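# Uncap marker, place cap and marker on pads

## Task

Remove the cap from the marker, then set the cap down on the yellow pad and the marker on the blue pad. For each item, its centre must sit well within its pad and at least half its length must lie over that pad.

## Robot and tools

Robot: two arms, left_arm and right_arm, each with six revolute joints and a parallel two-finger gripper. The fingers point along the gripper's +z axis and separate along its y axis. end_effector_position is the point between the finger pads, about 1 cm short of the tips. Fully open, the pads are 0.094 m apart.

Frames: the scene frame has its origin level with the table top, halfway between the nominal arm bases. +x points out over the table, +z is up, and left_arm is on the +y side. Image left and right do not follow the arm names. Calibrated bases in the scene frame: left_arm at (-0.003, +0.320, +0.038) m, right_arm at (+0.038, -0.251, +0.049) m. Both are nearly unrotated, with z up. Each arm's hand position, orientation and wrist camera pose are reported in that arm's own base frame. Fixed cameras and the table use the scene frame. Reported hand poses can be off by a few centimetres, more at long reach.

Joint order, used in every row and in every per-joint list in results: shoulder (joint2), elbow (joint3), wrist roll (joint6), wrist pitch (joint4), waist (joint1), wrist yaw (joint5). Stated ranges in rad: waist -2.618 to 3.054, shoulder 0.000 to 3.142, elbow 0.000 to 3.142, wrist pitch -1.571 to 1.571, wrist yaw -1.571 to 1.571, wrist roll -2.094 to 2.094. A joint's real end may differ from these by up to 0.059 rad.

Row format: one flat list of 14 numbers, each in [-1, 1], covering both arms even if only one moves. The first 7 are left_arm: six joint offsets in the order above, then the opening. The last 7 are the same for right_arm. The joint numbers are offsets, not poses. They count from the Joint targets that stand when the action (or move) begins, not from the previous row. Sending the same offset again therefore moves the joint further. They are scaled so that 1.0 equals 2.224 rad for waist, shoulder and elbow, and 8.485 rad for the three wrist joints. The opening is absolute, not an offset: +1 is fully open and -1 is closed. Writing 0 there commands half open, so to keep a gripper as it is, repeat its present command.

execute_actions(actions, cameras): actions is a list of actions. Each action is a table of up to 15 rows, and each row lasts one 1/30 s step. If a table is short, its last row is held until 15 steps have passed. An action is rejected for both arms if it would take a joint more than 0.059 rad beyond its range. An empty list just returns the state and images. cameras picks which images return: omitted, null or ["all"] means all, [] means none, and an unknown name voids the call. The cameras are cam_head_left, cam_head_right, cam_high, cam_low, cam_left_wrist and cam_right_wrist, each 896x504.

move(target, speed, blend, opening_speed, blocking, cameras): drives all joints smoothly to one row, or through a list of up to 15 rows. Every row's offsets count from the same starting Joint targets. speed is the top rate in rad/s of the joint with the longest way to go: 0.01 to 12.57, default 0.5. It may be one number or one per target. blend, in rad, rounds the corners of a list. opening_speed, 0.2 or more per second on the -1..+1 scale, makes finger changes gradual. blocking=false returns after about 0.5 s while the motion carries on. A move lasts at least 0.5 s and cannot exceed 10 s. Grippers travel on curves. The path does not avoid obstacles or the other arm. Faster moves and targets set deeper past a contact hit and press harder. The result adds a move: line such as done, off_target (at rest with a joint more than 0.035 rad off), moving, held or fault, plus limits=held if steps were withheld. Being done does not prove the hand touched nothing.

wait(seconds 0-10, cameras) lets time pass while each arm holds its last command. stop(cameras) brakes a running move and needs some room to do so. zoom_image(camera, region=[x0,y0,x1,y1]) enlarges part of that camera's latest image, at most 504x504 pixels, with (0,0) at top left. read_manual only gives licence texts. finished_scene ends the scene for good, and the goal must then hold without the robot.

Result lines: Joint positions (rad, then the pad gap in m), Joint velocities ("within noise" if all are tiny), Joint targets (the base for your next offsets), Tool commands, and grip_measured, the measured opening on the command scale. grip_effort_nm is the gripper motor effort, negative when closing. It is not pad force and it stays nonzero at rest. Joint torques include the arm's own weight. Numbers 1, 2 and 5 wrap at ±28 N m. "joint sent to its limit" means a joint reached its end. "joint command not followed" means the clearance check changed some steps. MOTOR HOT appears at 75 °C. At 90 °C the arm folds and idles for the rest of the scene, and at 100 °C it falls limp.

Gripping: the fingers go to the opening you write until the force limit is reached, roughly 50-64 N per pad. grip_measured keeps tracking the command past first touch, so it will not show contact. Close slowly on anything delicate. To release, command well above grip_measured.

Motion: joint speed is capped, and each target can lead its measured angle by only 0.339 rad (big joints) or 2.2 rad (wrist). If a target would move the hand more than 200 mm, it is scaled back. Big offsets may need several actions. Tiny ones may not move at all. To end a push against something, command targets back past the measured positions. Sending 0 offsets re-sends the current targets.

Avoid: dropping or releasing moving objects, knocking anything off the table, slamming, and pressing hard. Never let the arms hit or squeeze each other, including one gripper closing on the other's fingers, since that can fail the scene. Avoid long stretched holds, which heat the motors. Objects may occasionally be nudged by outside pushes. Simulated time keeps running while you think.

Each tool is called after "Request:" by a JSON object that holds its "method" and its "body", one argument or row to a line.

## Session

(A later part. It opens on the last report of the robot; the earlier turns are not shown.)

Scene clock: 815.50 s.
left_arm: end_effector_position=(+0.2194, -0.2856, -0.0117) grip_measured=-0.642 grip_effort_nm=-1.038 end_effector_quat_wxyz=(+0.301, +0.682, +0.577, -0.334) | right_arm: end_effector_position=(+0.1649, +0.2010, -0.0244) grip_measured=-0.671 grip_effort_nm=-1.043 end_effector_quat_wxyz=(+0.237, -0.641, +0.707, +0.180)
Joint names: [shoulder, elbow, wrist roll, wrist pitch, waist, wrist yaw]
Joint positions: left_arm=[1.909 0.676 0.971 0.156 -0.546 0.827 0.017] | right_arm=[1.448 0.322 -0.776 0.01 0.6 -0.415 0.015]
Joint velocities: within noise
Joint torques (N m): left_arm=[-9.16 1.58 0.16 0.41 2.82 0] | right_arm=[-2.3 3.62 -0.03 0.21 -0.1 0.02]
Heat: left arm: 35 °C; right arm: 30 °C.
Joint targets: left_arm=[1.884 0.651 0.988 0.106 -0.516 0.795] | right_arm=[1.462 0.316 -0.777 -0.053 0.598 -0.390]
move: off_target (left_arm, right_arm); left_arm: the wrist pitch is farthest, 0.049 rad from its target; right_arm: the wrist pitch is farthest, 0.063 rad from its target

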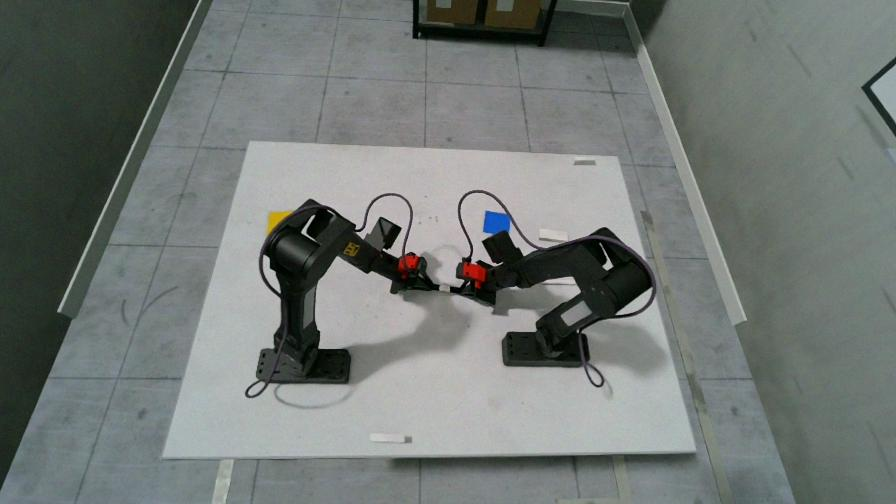

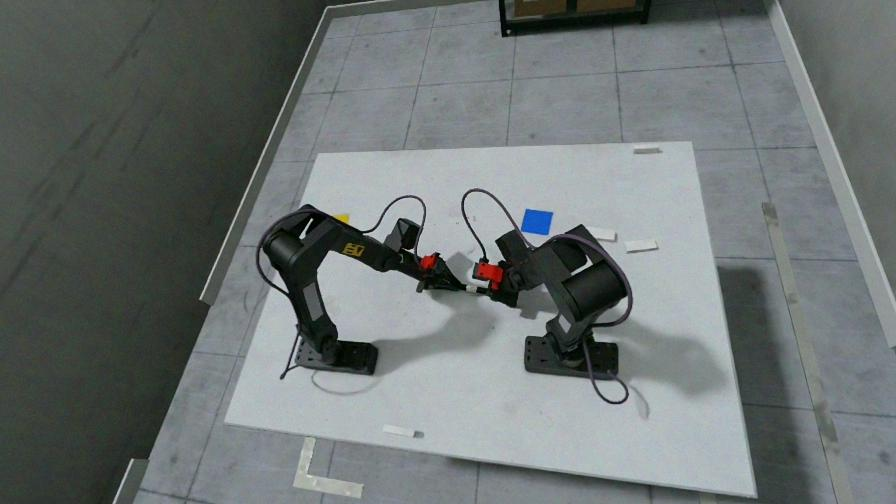

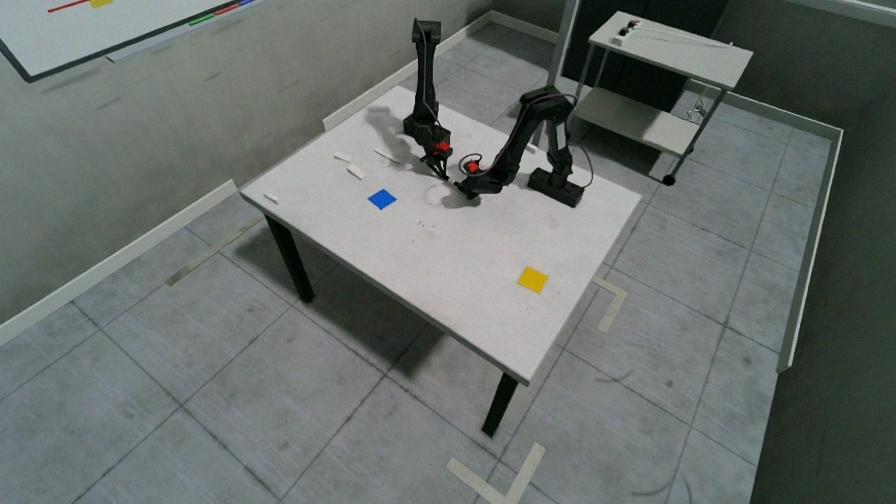

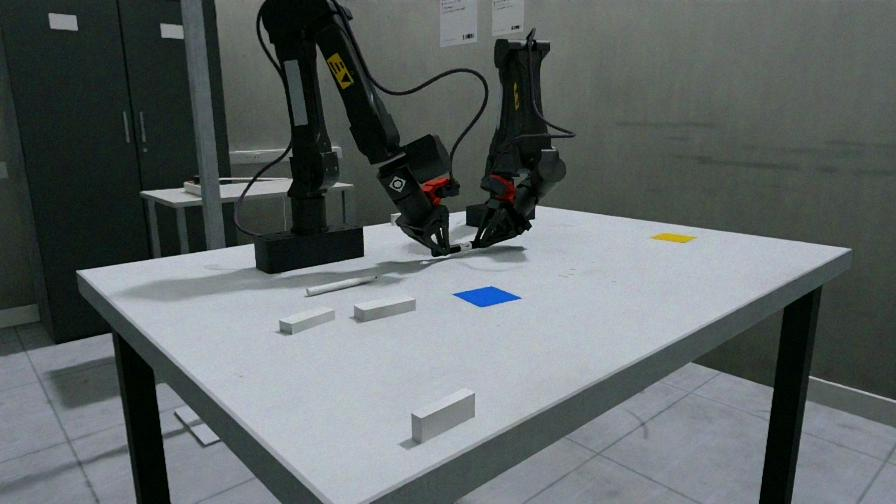

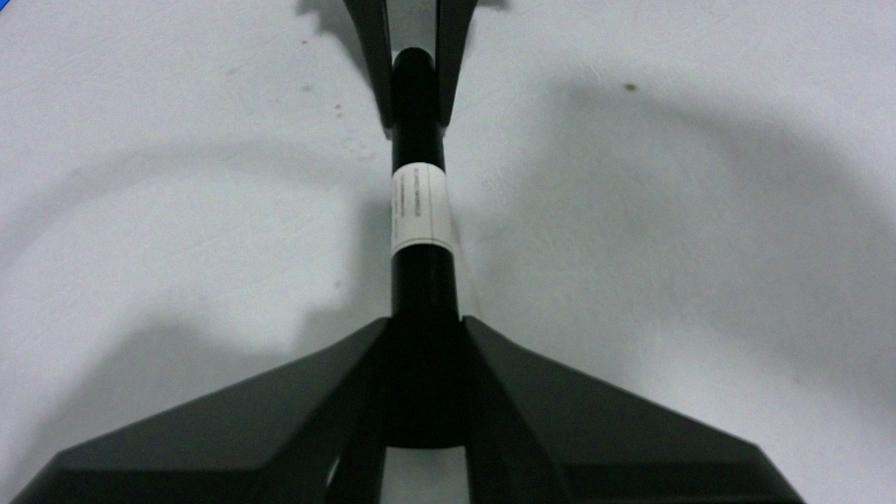

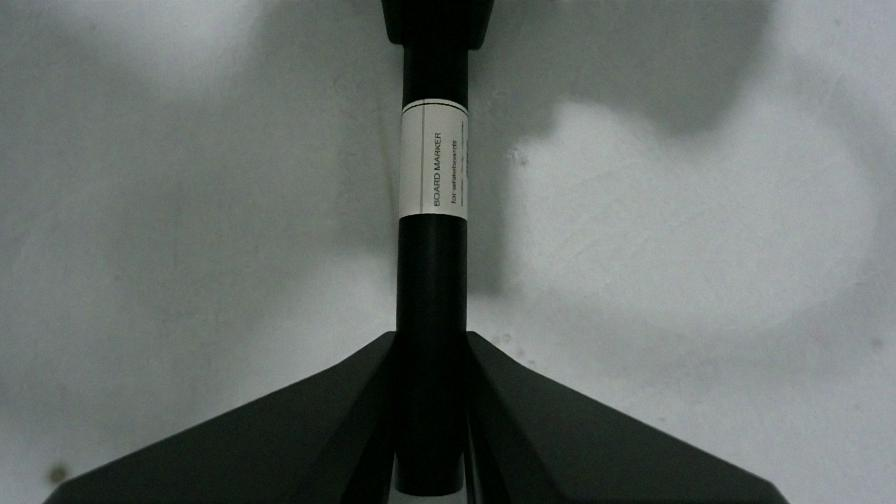

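Request:
{"method": "move", "body": {
  "target": [-0.03732, 0.0018, 0.01968, -0.02522, 0.05621, 0.00554, -0.8, -0.06974, 0.00508, -0.01094, -0.02402, -0.04204, -0.00405, -0.85],
  "speed": 0.12
}}

Scene clock: 870.17 s.
left_arm: end_effector_position=(+0.2217, -0.2682, +0.0207) grip_measured=-0.642 grip_effort_nm=-1.043 end_effector_quat_wxyz=(+0.334, +0.688, +0.540, -0.353) | right_arm: end_effector_position=(+0.1696, +0.2115, +0.0126) grip_measured=-0.671 grip_effort_nm=-1.043 end_effector_quat_wxyz=(-0.286, +0.649, -0.671, -0.215)
Joint names: [shoulder, elbow, wrist roll, wrist pitch, waist, wrist yaw]
Joint positions: left_arm=[1.811 0.676 1.121 0.017 -0.456 0.942 0.017] | right_arm=[1.321 0.35 -0.84 -0.071 0.551 -0.532 0.015]
Joint velocities: within noise
Joint torques (N m): left_arm=[-7.41 2.39 0.36 -0.56 6.12 -0.72] | right_arm=[-4.03 3.03 -0.39 -0.84 -4.37 0.89]
Heat: left arm: 36 °C; right arm: 29 °C.
Joint targets: left_arm=[1.801 0.655 1.155 -0.108 -0.391 0.842] | right_arm=[1.307 0.328 -0.870 -0.257 0.505 -0.425]
move: off_target (left_arm, right_arm); left_arm: the wrist pitch is farthest, 0.125 rad from its target; right_arm: the wrist pitch is farthest, 0.186 rad from its target

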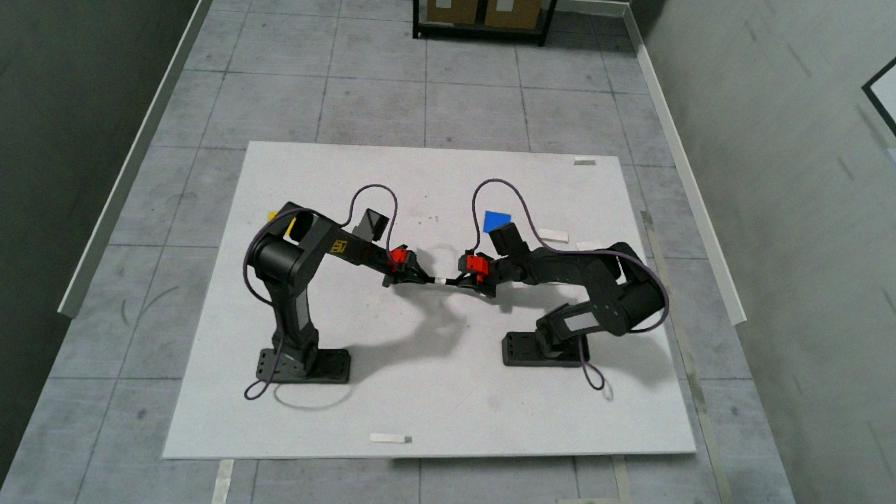

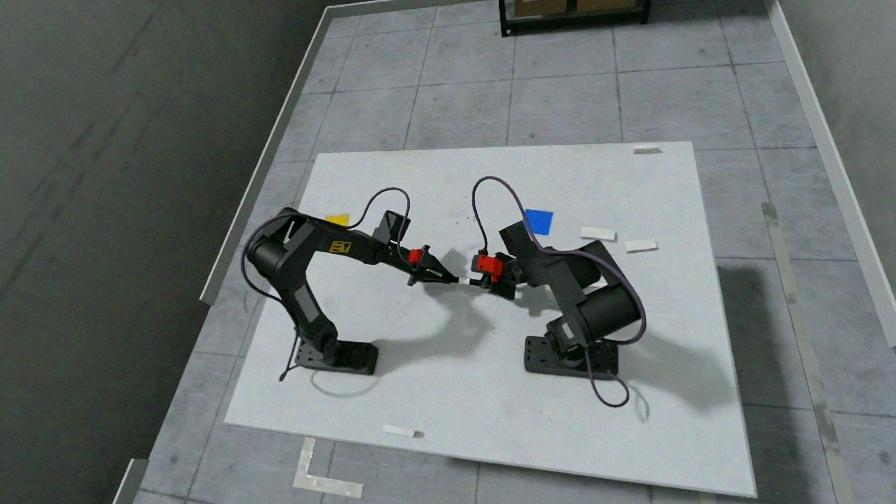

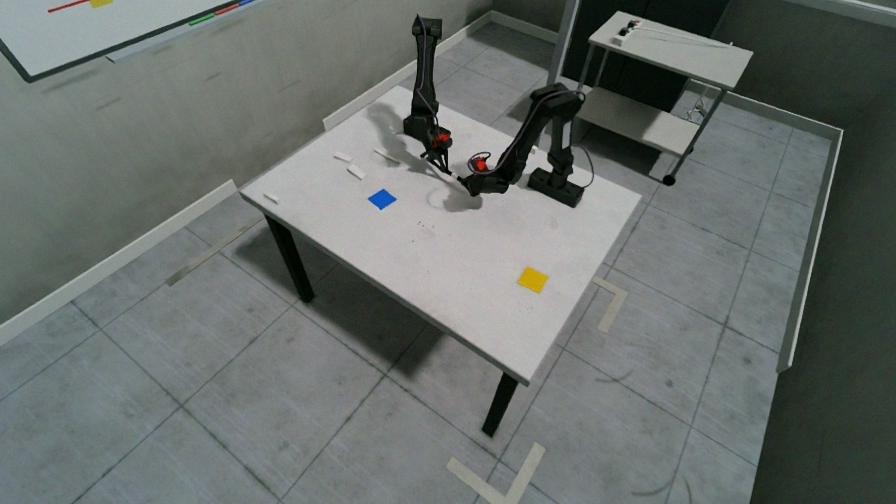

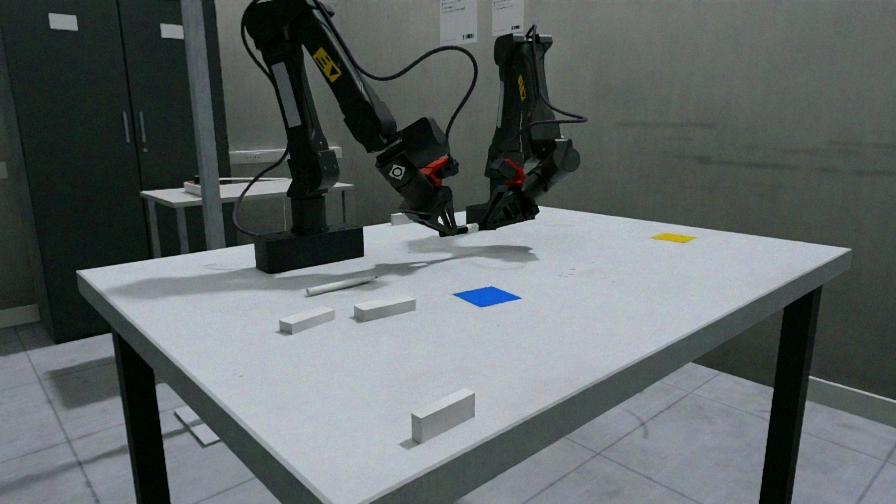

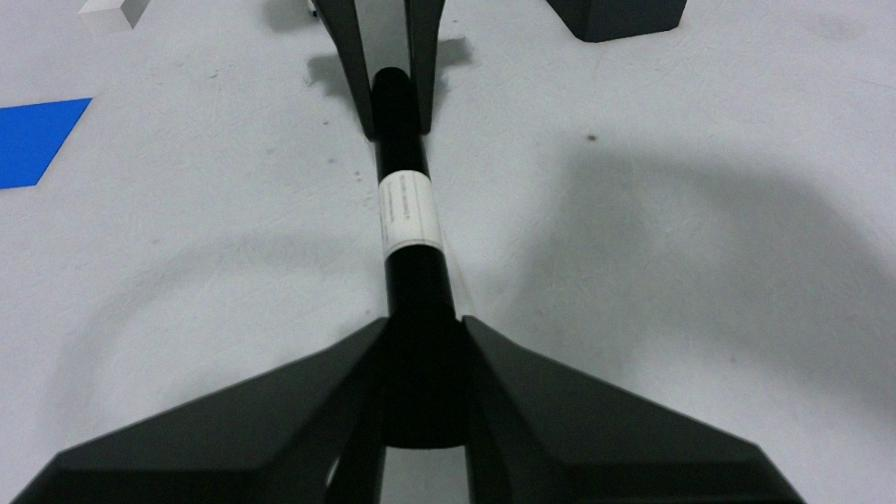

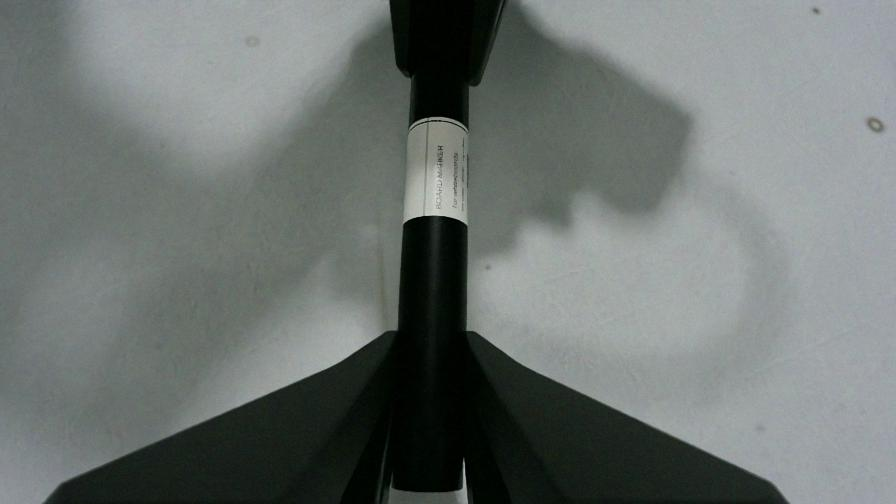

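Request:
{"method": "zoom_image", "body": {
  "camera": "cam_left_wrist",
  "region": [330, 160, 510, 340]
}}

Request:
{"method": "zoom_image", "body": {
  "camera": "cam_right_wrist",
  "region": [370, 0, 530, 240]
}}

Scaled by 2.800.

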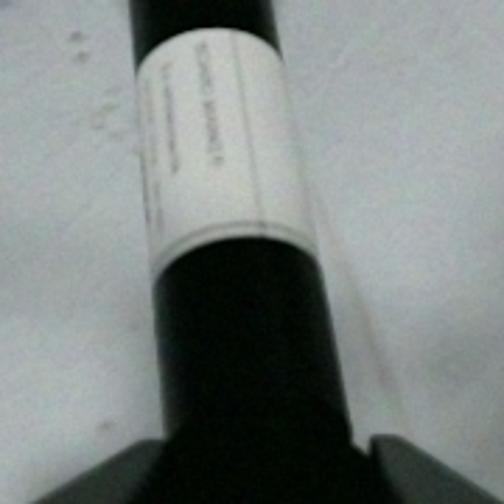

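Scaled by 2.100.

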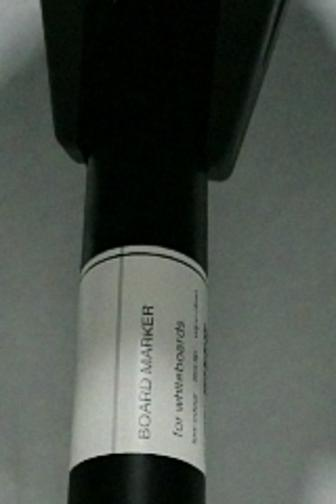

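Request:
{"method": "move", "body": {
  "target": [-0.03642, -0.01169, 0.00943, -0.02298, 0.03013, -0.00825, -0.85, -0.067, -0.01304, -0.00825, -0.03536, -0.03237, 0.00884, -0.9],
  "speed": 0.12
}}

Scene clock: 933.10 s.
left_arm: end_effector_position=(+0.2154, -0.2653, +0.0453) grip_measured=-0.642 grip_effort_nm=-1.038 end_effector_quat_wxyz=(+0.350, +0.700, +0.511, -0.356) | right_arm: end_effector_position=(+0.1630, +0.2079, +0.0413) grip_measured=-0.671 grip_effort_nm=-1.043 end_effector_quat_wxyz=(-0.315, +0.656, -0.647, -0.227)
Joint names: [shoulder, elbow, wrist roll, wrist pitch, waist, wrist yaw]
Joint positions: left_arm=[1.724 0.681 1.196 -0.083 -0.444 0.98 0.017] | right_arm=[1.162 0.353 -0.894 -0.198 0.512 -0.598 0.015]
Joint velocities: within noise
Joint torques (N m): left_arm=[-6.35 0.06 0.38 -1.68 11.18 -1.92] | right_arm=[-2.56 0.94 -0.58 -2.51 -7.45 2.28]
Heat: left arm: 37 °C; right arm: 30 °C.
Joint targets: left_arm=[1.721 0.628 1.235 -0.303 -0.324 0.772] | right_arm=[1.158 0.299 -0.940 -0.557 0.433 -0.350]
move: off_target (left_arm, right_arm); left_arm: the wrist pitch is farthest, 0.220 rad from its target; right_arm: the wrist pitch is farthest, 0.359 rad from its target

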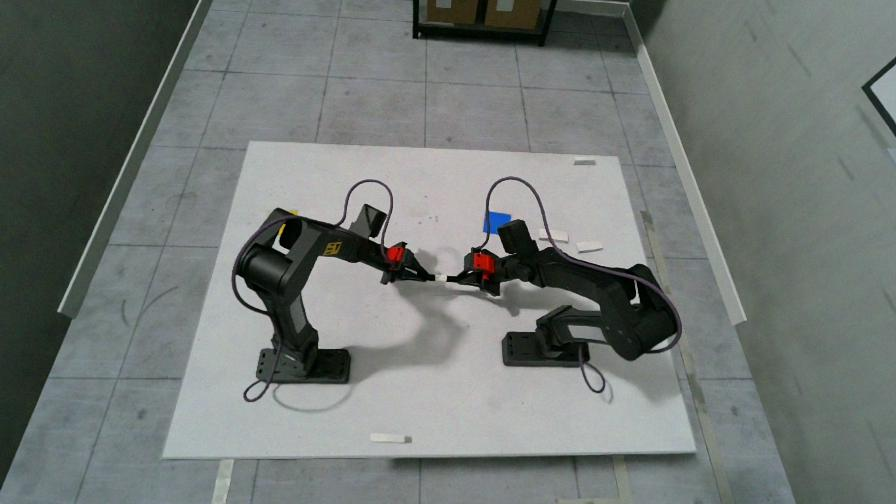

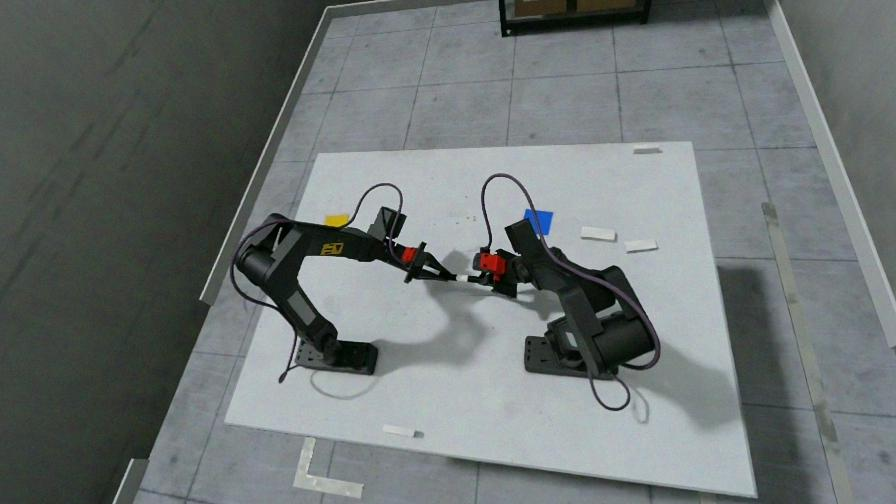

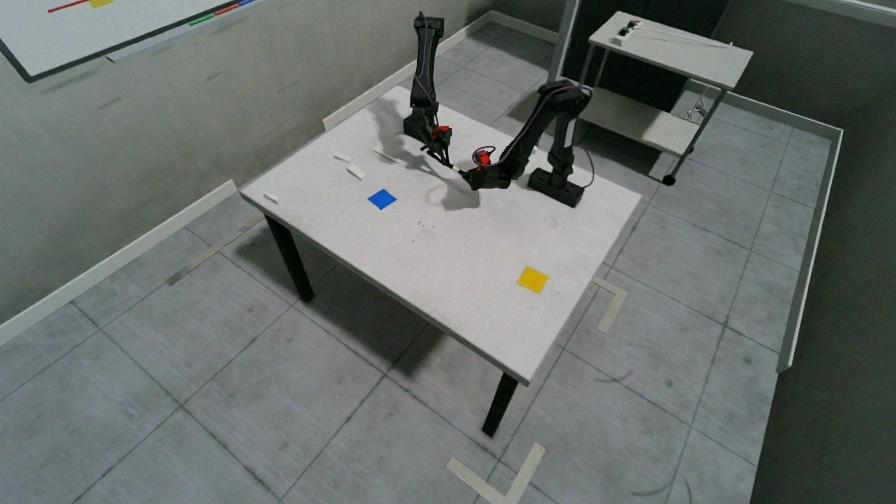

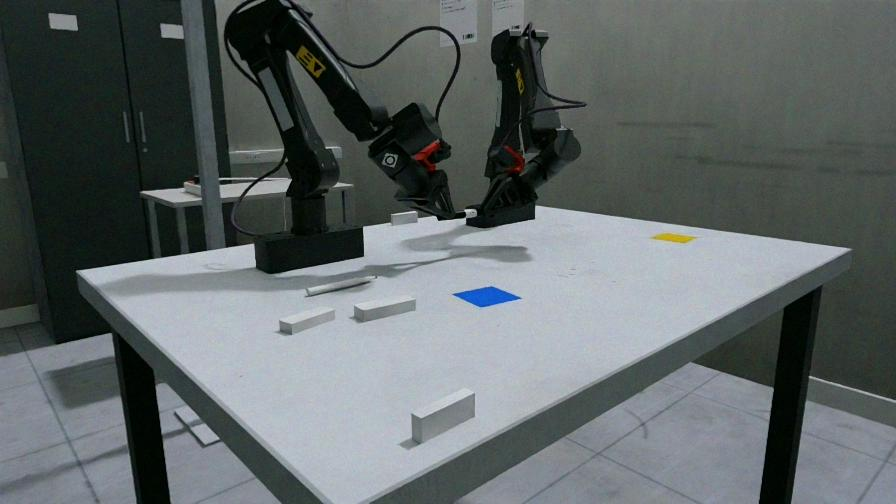

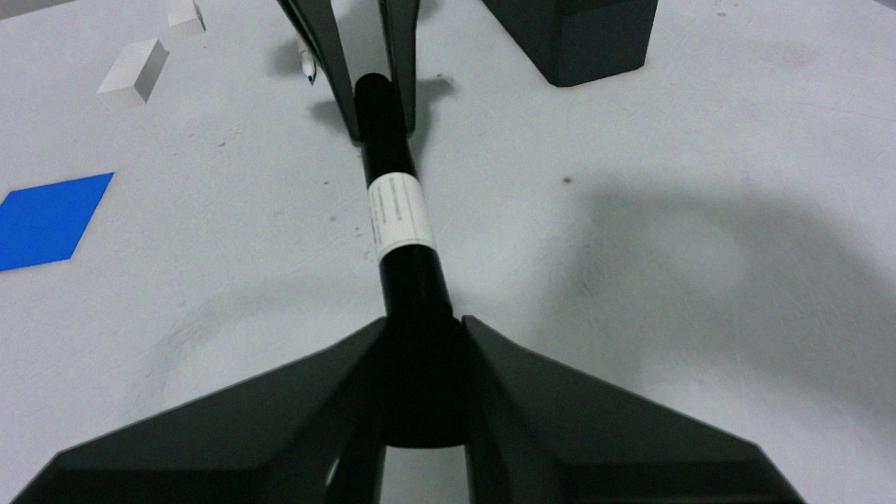

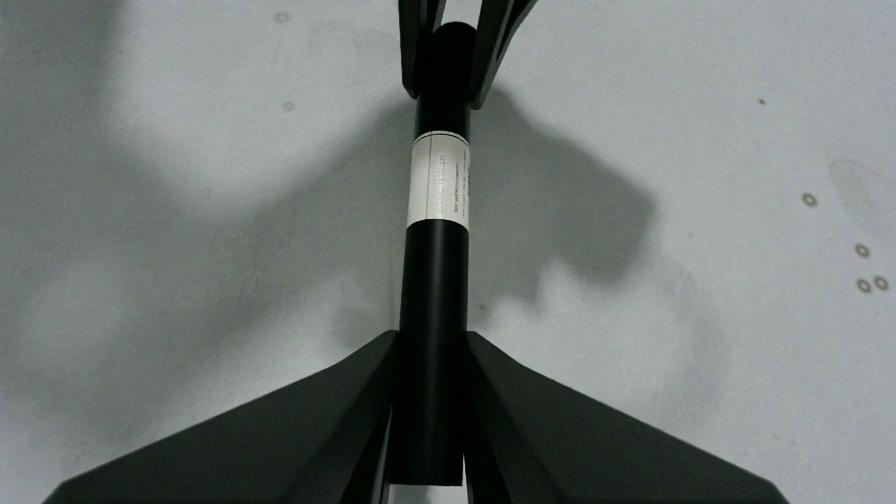

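Request:
{"method": "move", "body": {
  "target": [-0.0135, -0.0135, 0.0, -0.0118, 0.036, -0.0236, -0.9, -0.027, -0.0225, 0.0, -0.0177, -0.036, 0.0177, -0.95],
  "speed": 0.12,
  "cameras": ["cam_low", "cam_head_left", "cam_left_wrist", "cam_right_wrist"]
}}

Scene clock: 1019.27 s.
left_arm: end_effector_position=(+0.2225, -0.2620, +0.0527) grip_measured=-0.643 grip_effort_nm=-1.033 end_effector_quat_wxyz=(+0.363, +0.706, +0.509, -0.333) | right_arm: end_effector_position=(+0.1680, +0.2031, +0.0519) grip_measured=-0.671 grip_effort_nm=-1.043 end_effector_quat_wxyz=(-0.339, +0.651, -0.643, -0.219)
Joint names: [shoulder, elbow, wrist roll, wrist pitch, waist, wrist yaw]
Joint positions: left_arm=[1.683 0.681 1.208 -0.091 -0.434 0.952 0.017] | right_arm=[1.099 0.345 -0.91 -0.212 0.477 -0.611 0.015]
Joint velocities: within noise
Joint torques (N m): left_arm=[-5.53 -2.66 0.3 -2.67 17.68 -3.91] | right_arm=[-2.04 -2.28 -0.4 -3.74 -11.81 3.97]
Heat: left arm: 35 °C; right arm: 46 °C.
Joint targets: left_arm=[1.690 0.598 1.235 -0.403 -0.244 0.572] | right_arm=[1.098 0.249 -0.940 -0.707 0.353 -0.200]
move: off_target (left_arm, right_arm); left_arm: the wrist yaw is farthest, 0.380 rad from its target; right_arm: the wrist pitch is farthest, 0.495 rad from its target
Images, in order (width x height): cam_head_left 896x504, cam_low 896x504, cam_left_wrist 896x504, cam_right_wrist 896x504.

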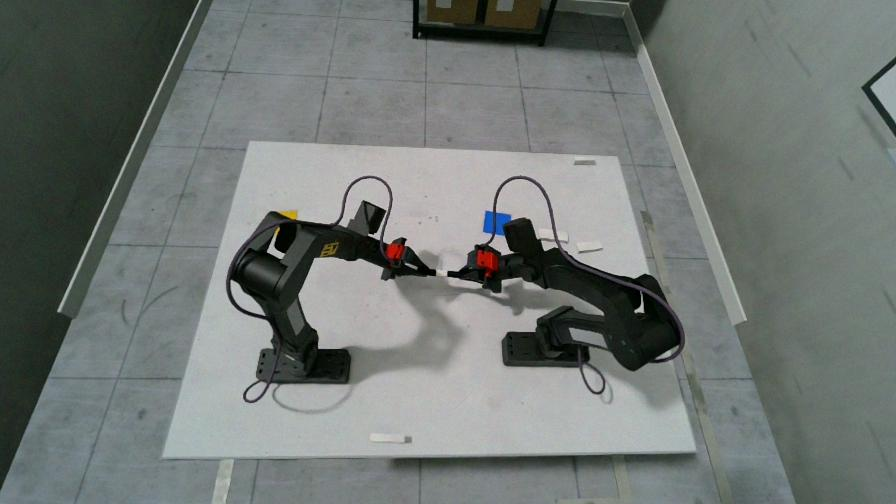

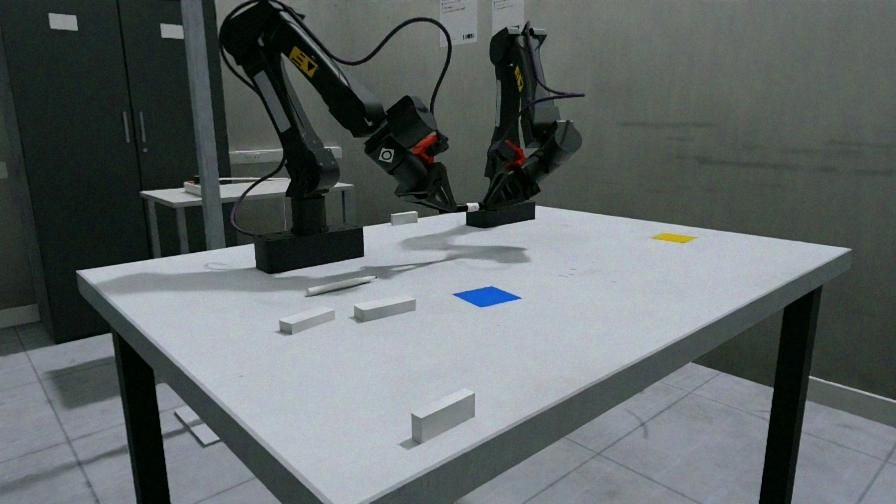

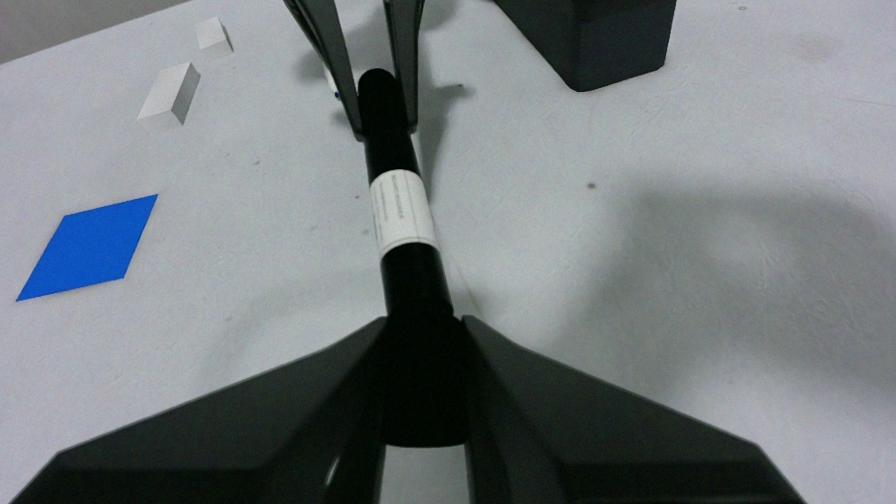

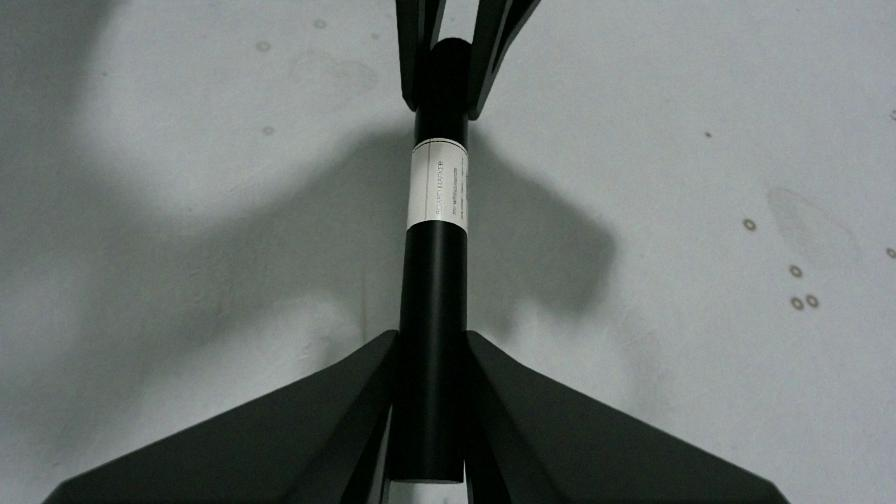

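Request:
{"method": "zoom_image", "body": {
  "camera": "cam_right_wrist",
  "region": [385, 20, 505, 150]
}}

Request:
{"method": "zoom_image", "body": {
  "camera": "cam_left_wrist",
  "region": [340, 220, 500, 400]
}}

Scaled by 3.877.

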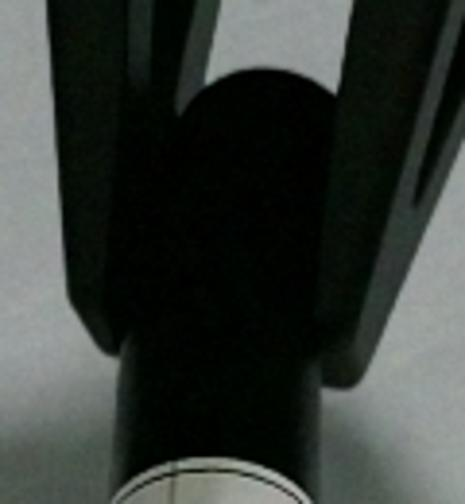

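Scaled by 2.800.

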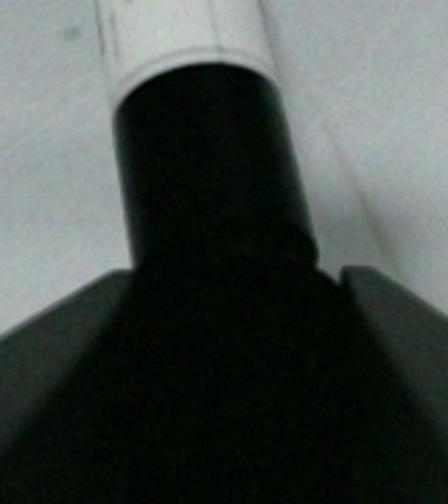

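Request:
{"method": "move", "body": {
  "target": [-0.03341, 0.10715, -0.04549, 0.01786, -0.17374, 0.01945, -0.9, -0.02626, 0.05616, 0.00471, 0.03685, -0.00333, -0.0666, -0.95],
  "speed": 0.25
}}

Scene clock: 1159.10 s.
left_arm: end_effector_position=(+0.2067, -0.2927, +0.0558) grip_measured=-0.643 grip_effort_nm=-1.038 end_effector_quat_wxyz=(+0.252, +0.675, +0.618, -0.314) | right_arm: end_effector_position=(+0.1471, +0.1818, +0.0496) grip_measured=-0.671 grip_effort_nm=-1.043 end_effector_quat_wxyz=(+0.290, -0.597, +0.693, +0.281)
Joint names: [shoulder, elbow, wrist roll, wrist pitch, waist, wrist yaw]
Joint positions: left_arm=[1.646 0.804 0.856 -0.266 -0.626 0.715 0.017] | right_arm=[1.057 0.343 -0.9 -0.418 0.352 -0.73 0.015]
Joint velocities: within noise
Joint torques (N m): left_arm=[-8.61 8.83 -0.04 1.09 -0.38 0.56] | right_arm=[-2.8 7.9 -0.03 0.92 -0.66 -0.66]
Heat: left arm: 61 °C; right arm: 82 °C. Fold the right arm in close to its base, or ease its load, before you think long.
Joint targets: left_arm=[1.616 0.837 0.849 -0.251 -0.631 0.737] | right_arm=[1.039 0.373 -0.900 -0.395 0.345 -0.765]
MOTOR HOT: the wrist yaw of the right arm reports 82 °C; the controller's stop level is 90 °C. To cool a motor, set the load down, stop pushing, or move to a pose that needs little force.
move: done

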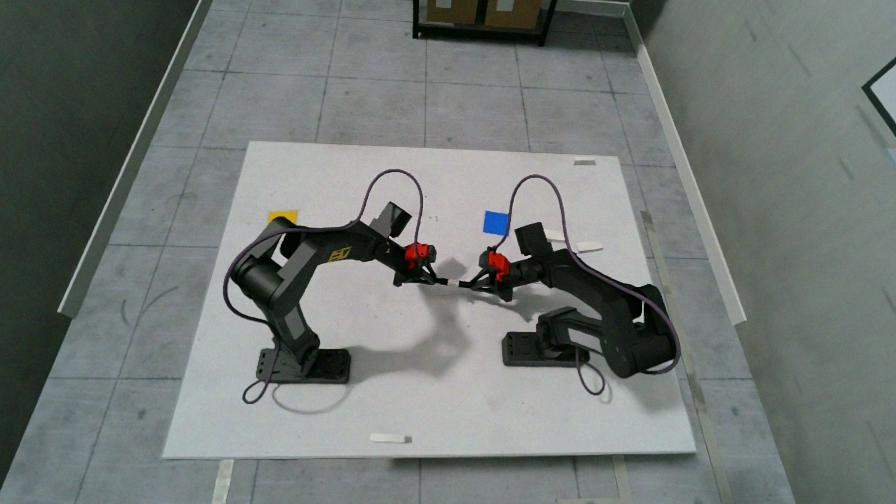

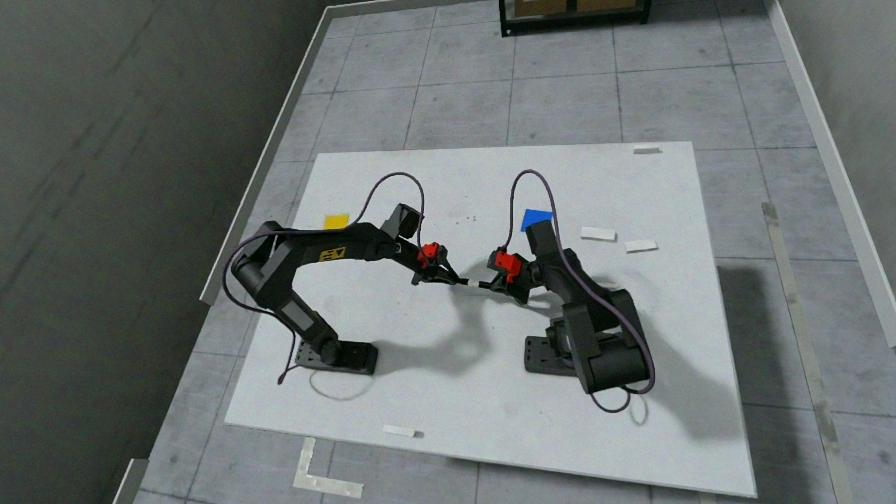

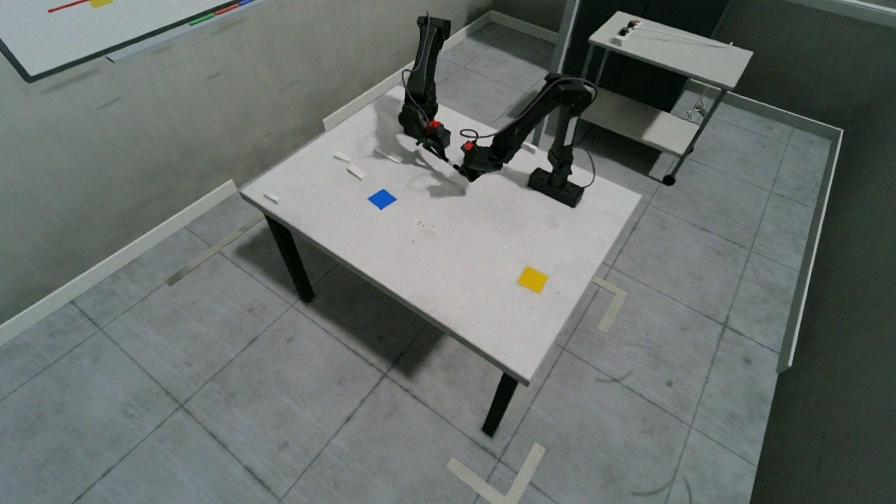

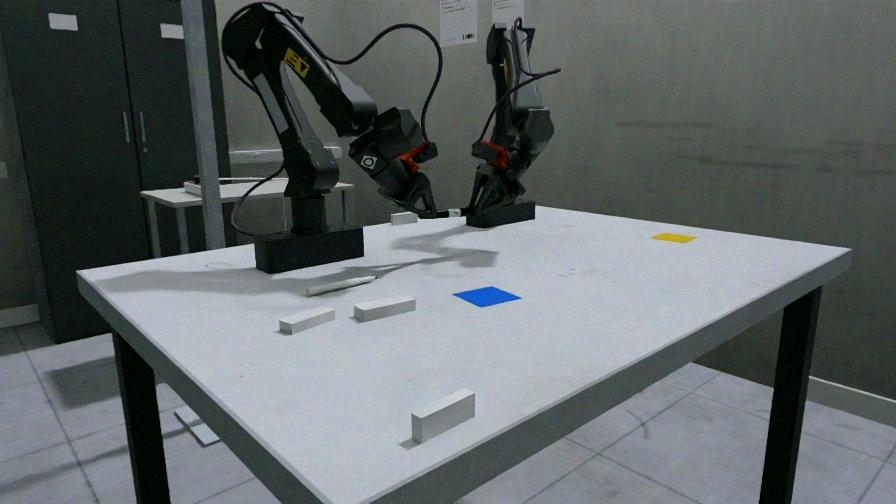

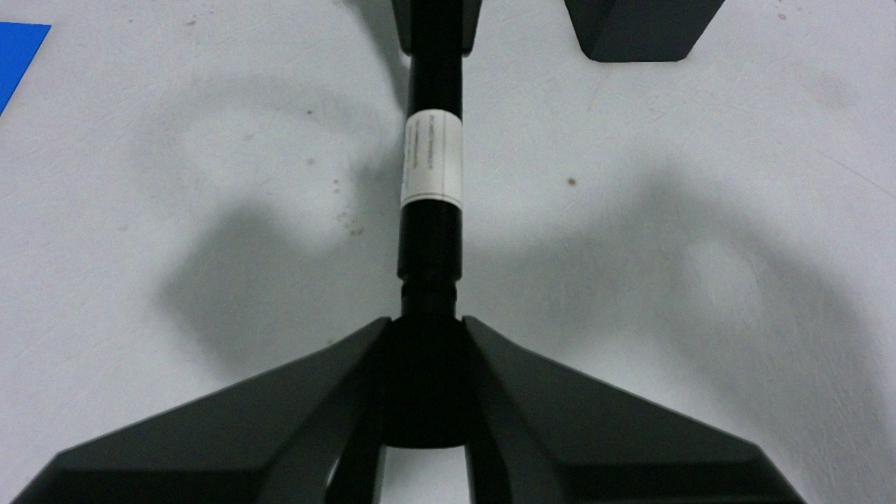

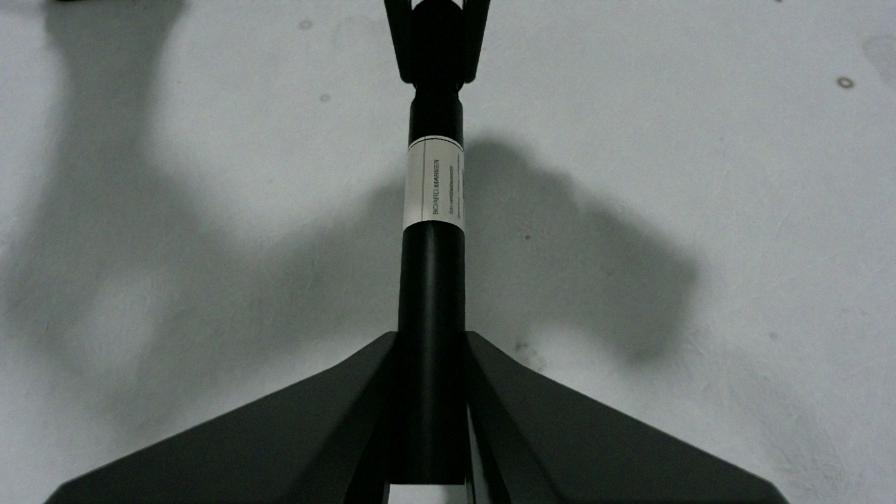

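Request:
{"method": "move", "body": {
  "target": [-0.0285, -0.0335, 0.0303, -0.0460, 0.1200, -0.0100, -0.95, 0.0027, -0.0180, -0.0027, -0.0224, -0.0256, 0.0247, -0.97],
  "speed": 0.2,
  "cameras": ["cam_left_wrist", "cam_right_wrist", "cam_low"]
}}

Scene clock: 1182.73 s.
left_arm: end_effector_position=(+0.2082, -0.1929, +0.0361) grip_measured=-0.643 grip_effort_nm=-1.033 end_effector_quat_wxyz=(+0.169, +0.648, +0.692, -0.270) | right_arm: end_effector_position=(+0.1399, +0.1403, +0.0190) grip_measured=-0.671 grip_effort_nm=-1.038 end_effector_quat_wxyz=(+0.206, -0.572, +0.764, +0.214)
Joint names: [shoulder, elbow, wrist roll, wrist pitch, waist, wrist yaw]
Joint positions: left_arm=[1.581 0.778 1.092 -0.636 -0.369 0.636 0.017] | right_arm=[1.057 0.343 -0.913 -0.583 0.296 -0.545 0.015]
Joint velocities: within noise
Joint torques (N m): left_arm=[-7.68 3.89 0.12 0.32 0.35 0.5] | right_arm=[-2.19 4.34 -0.17 0.49 -0.75 -0.36]
Heat: left arm: 49 °C; right arm: 65 °C.
Joint targets: left_arm=[1.553 0.762 1.106 -0.642 -0.364 0.652] | right_arm=[1.045 0.333 -0.923 -0.585 0.288 -0.555]
MOTOR HOT: cleared for the motors of the right arm.
move: done
Images, in order (width x height): cam_low 896x504, cam_left_wrist 896x504, cam_right_wrist 896x504.

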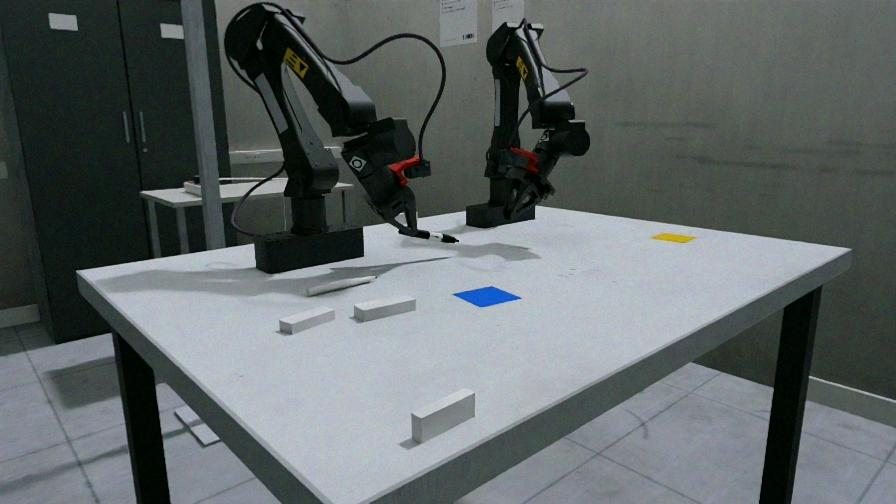

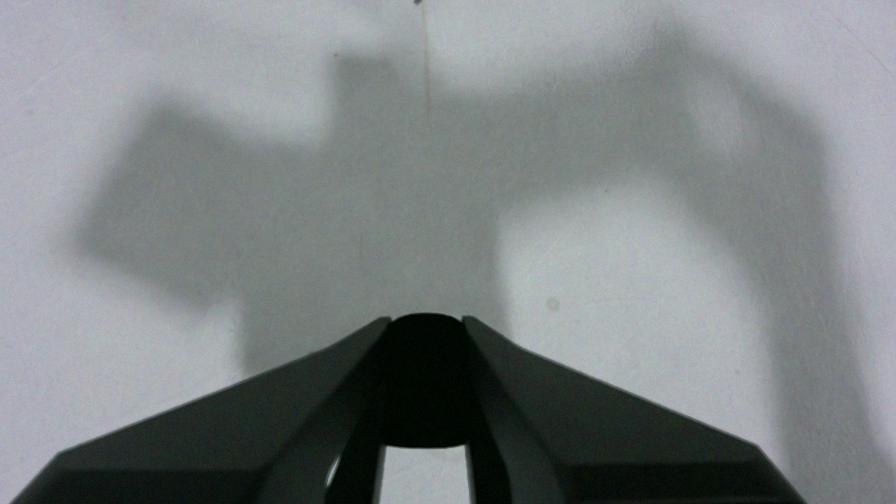

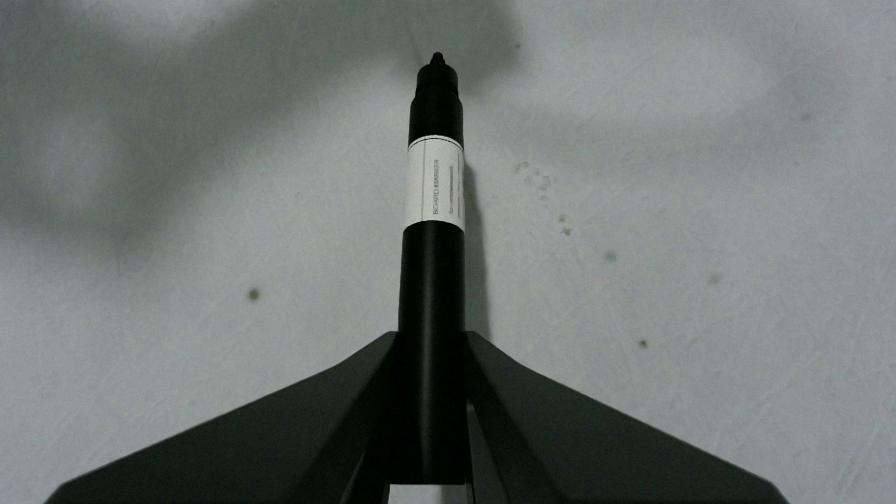

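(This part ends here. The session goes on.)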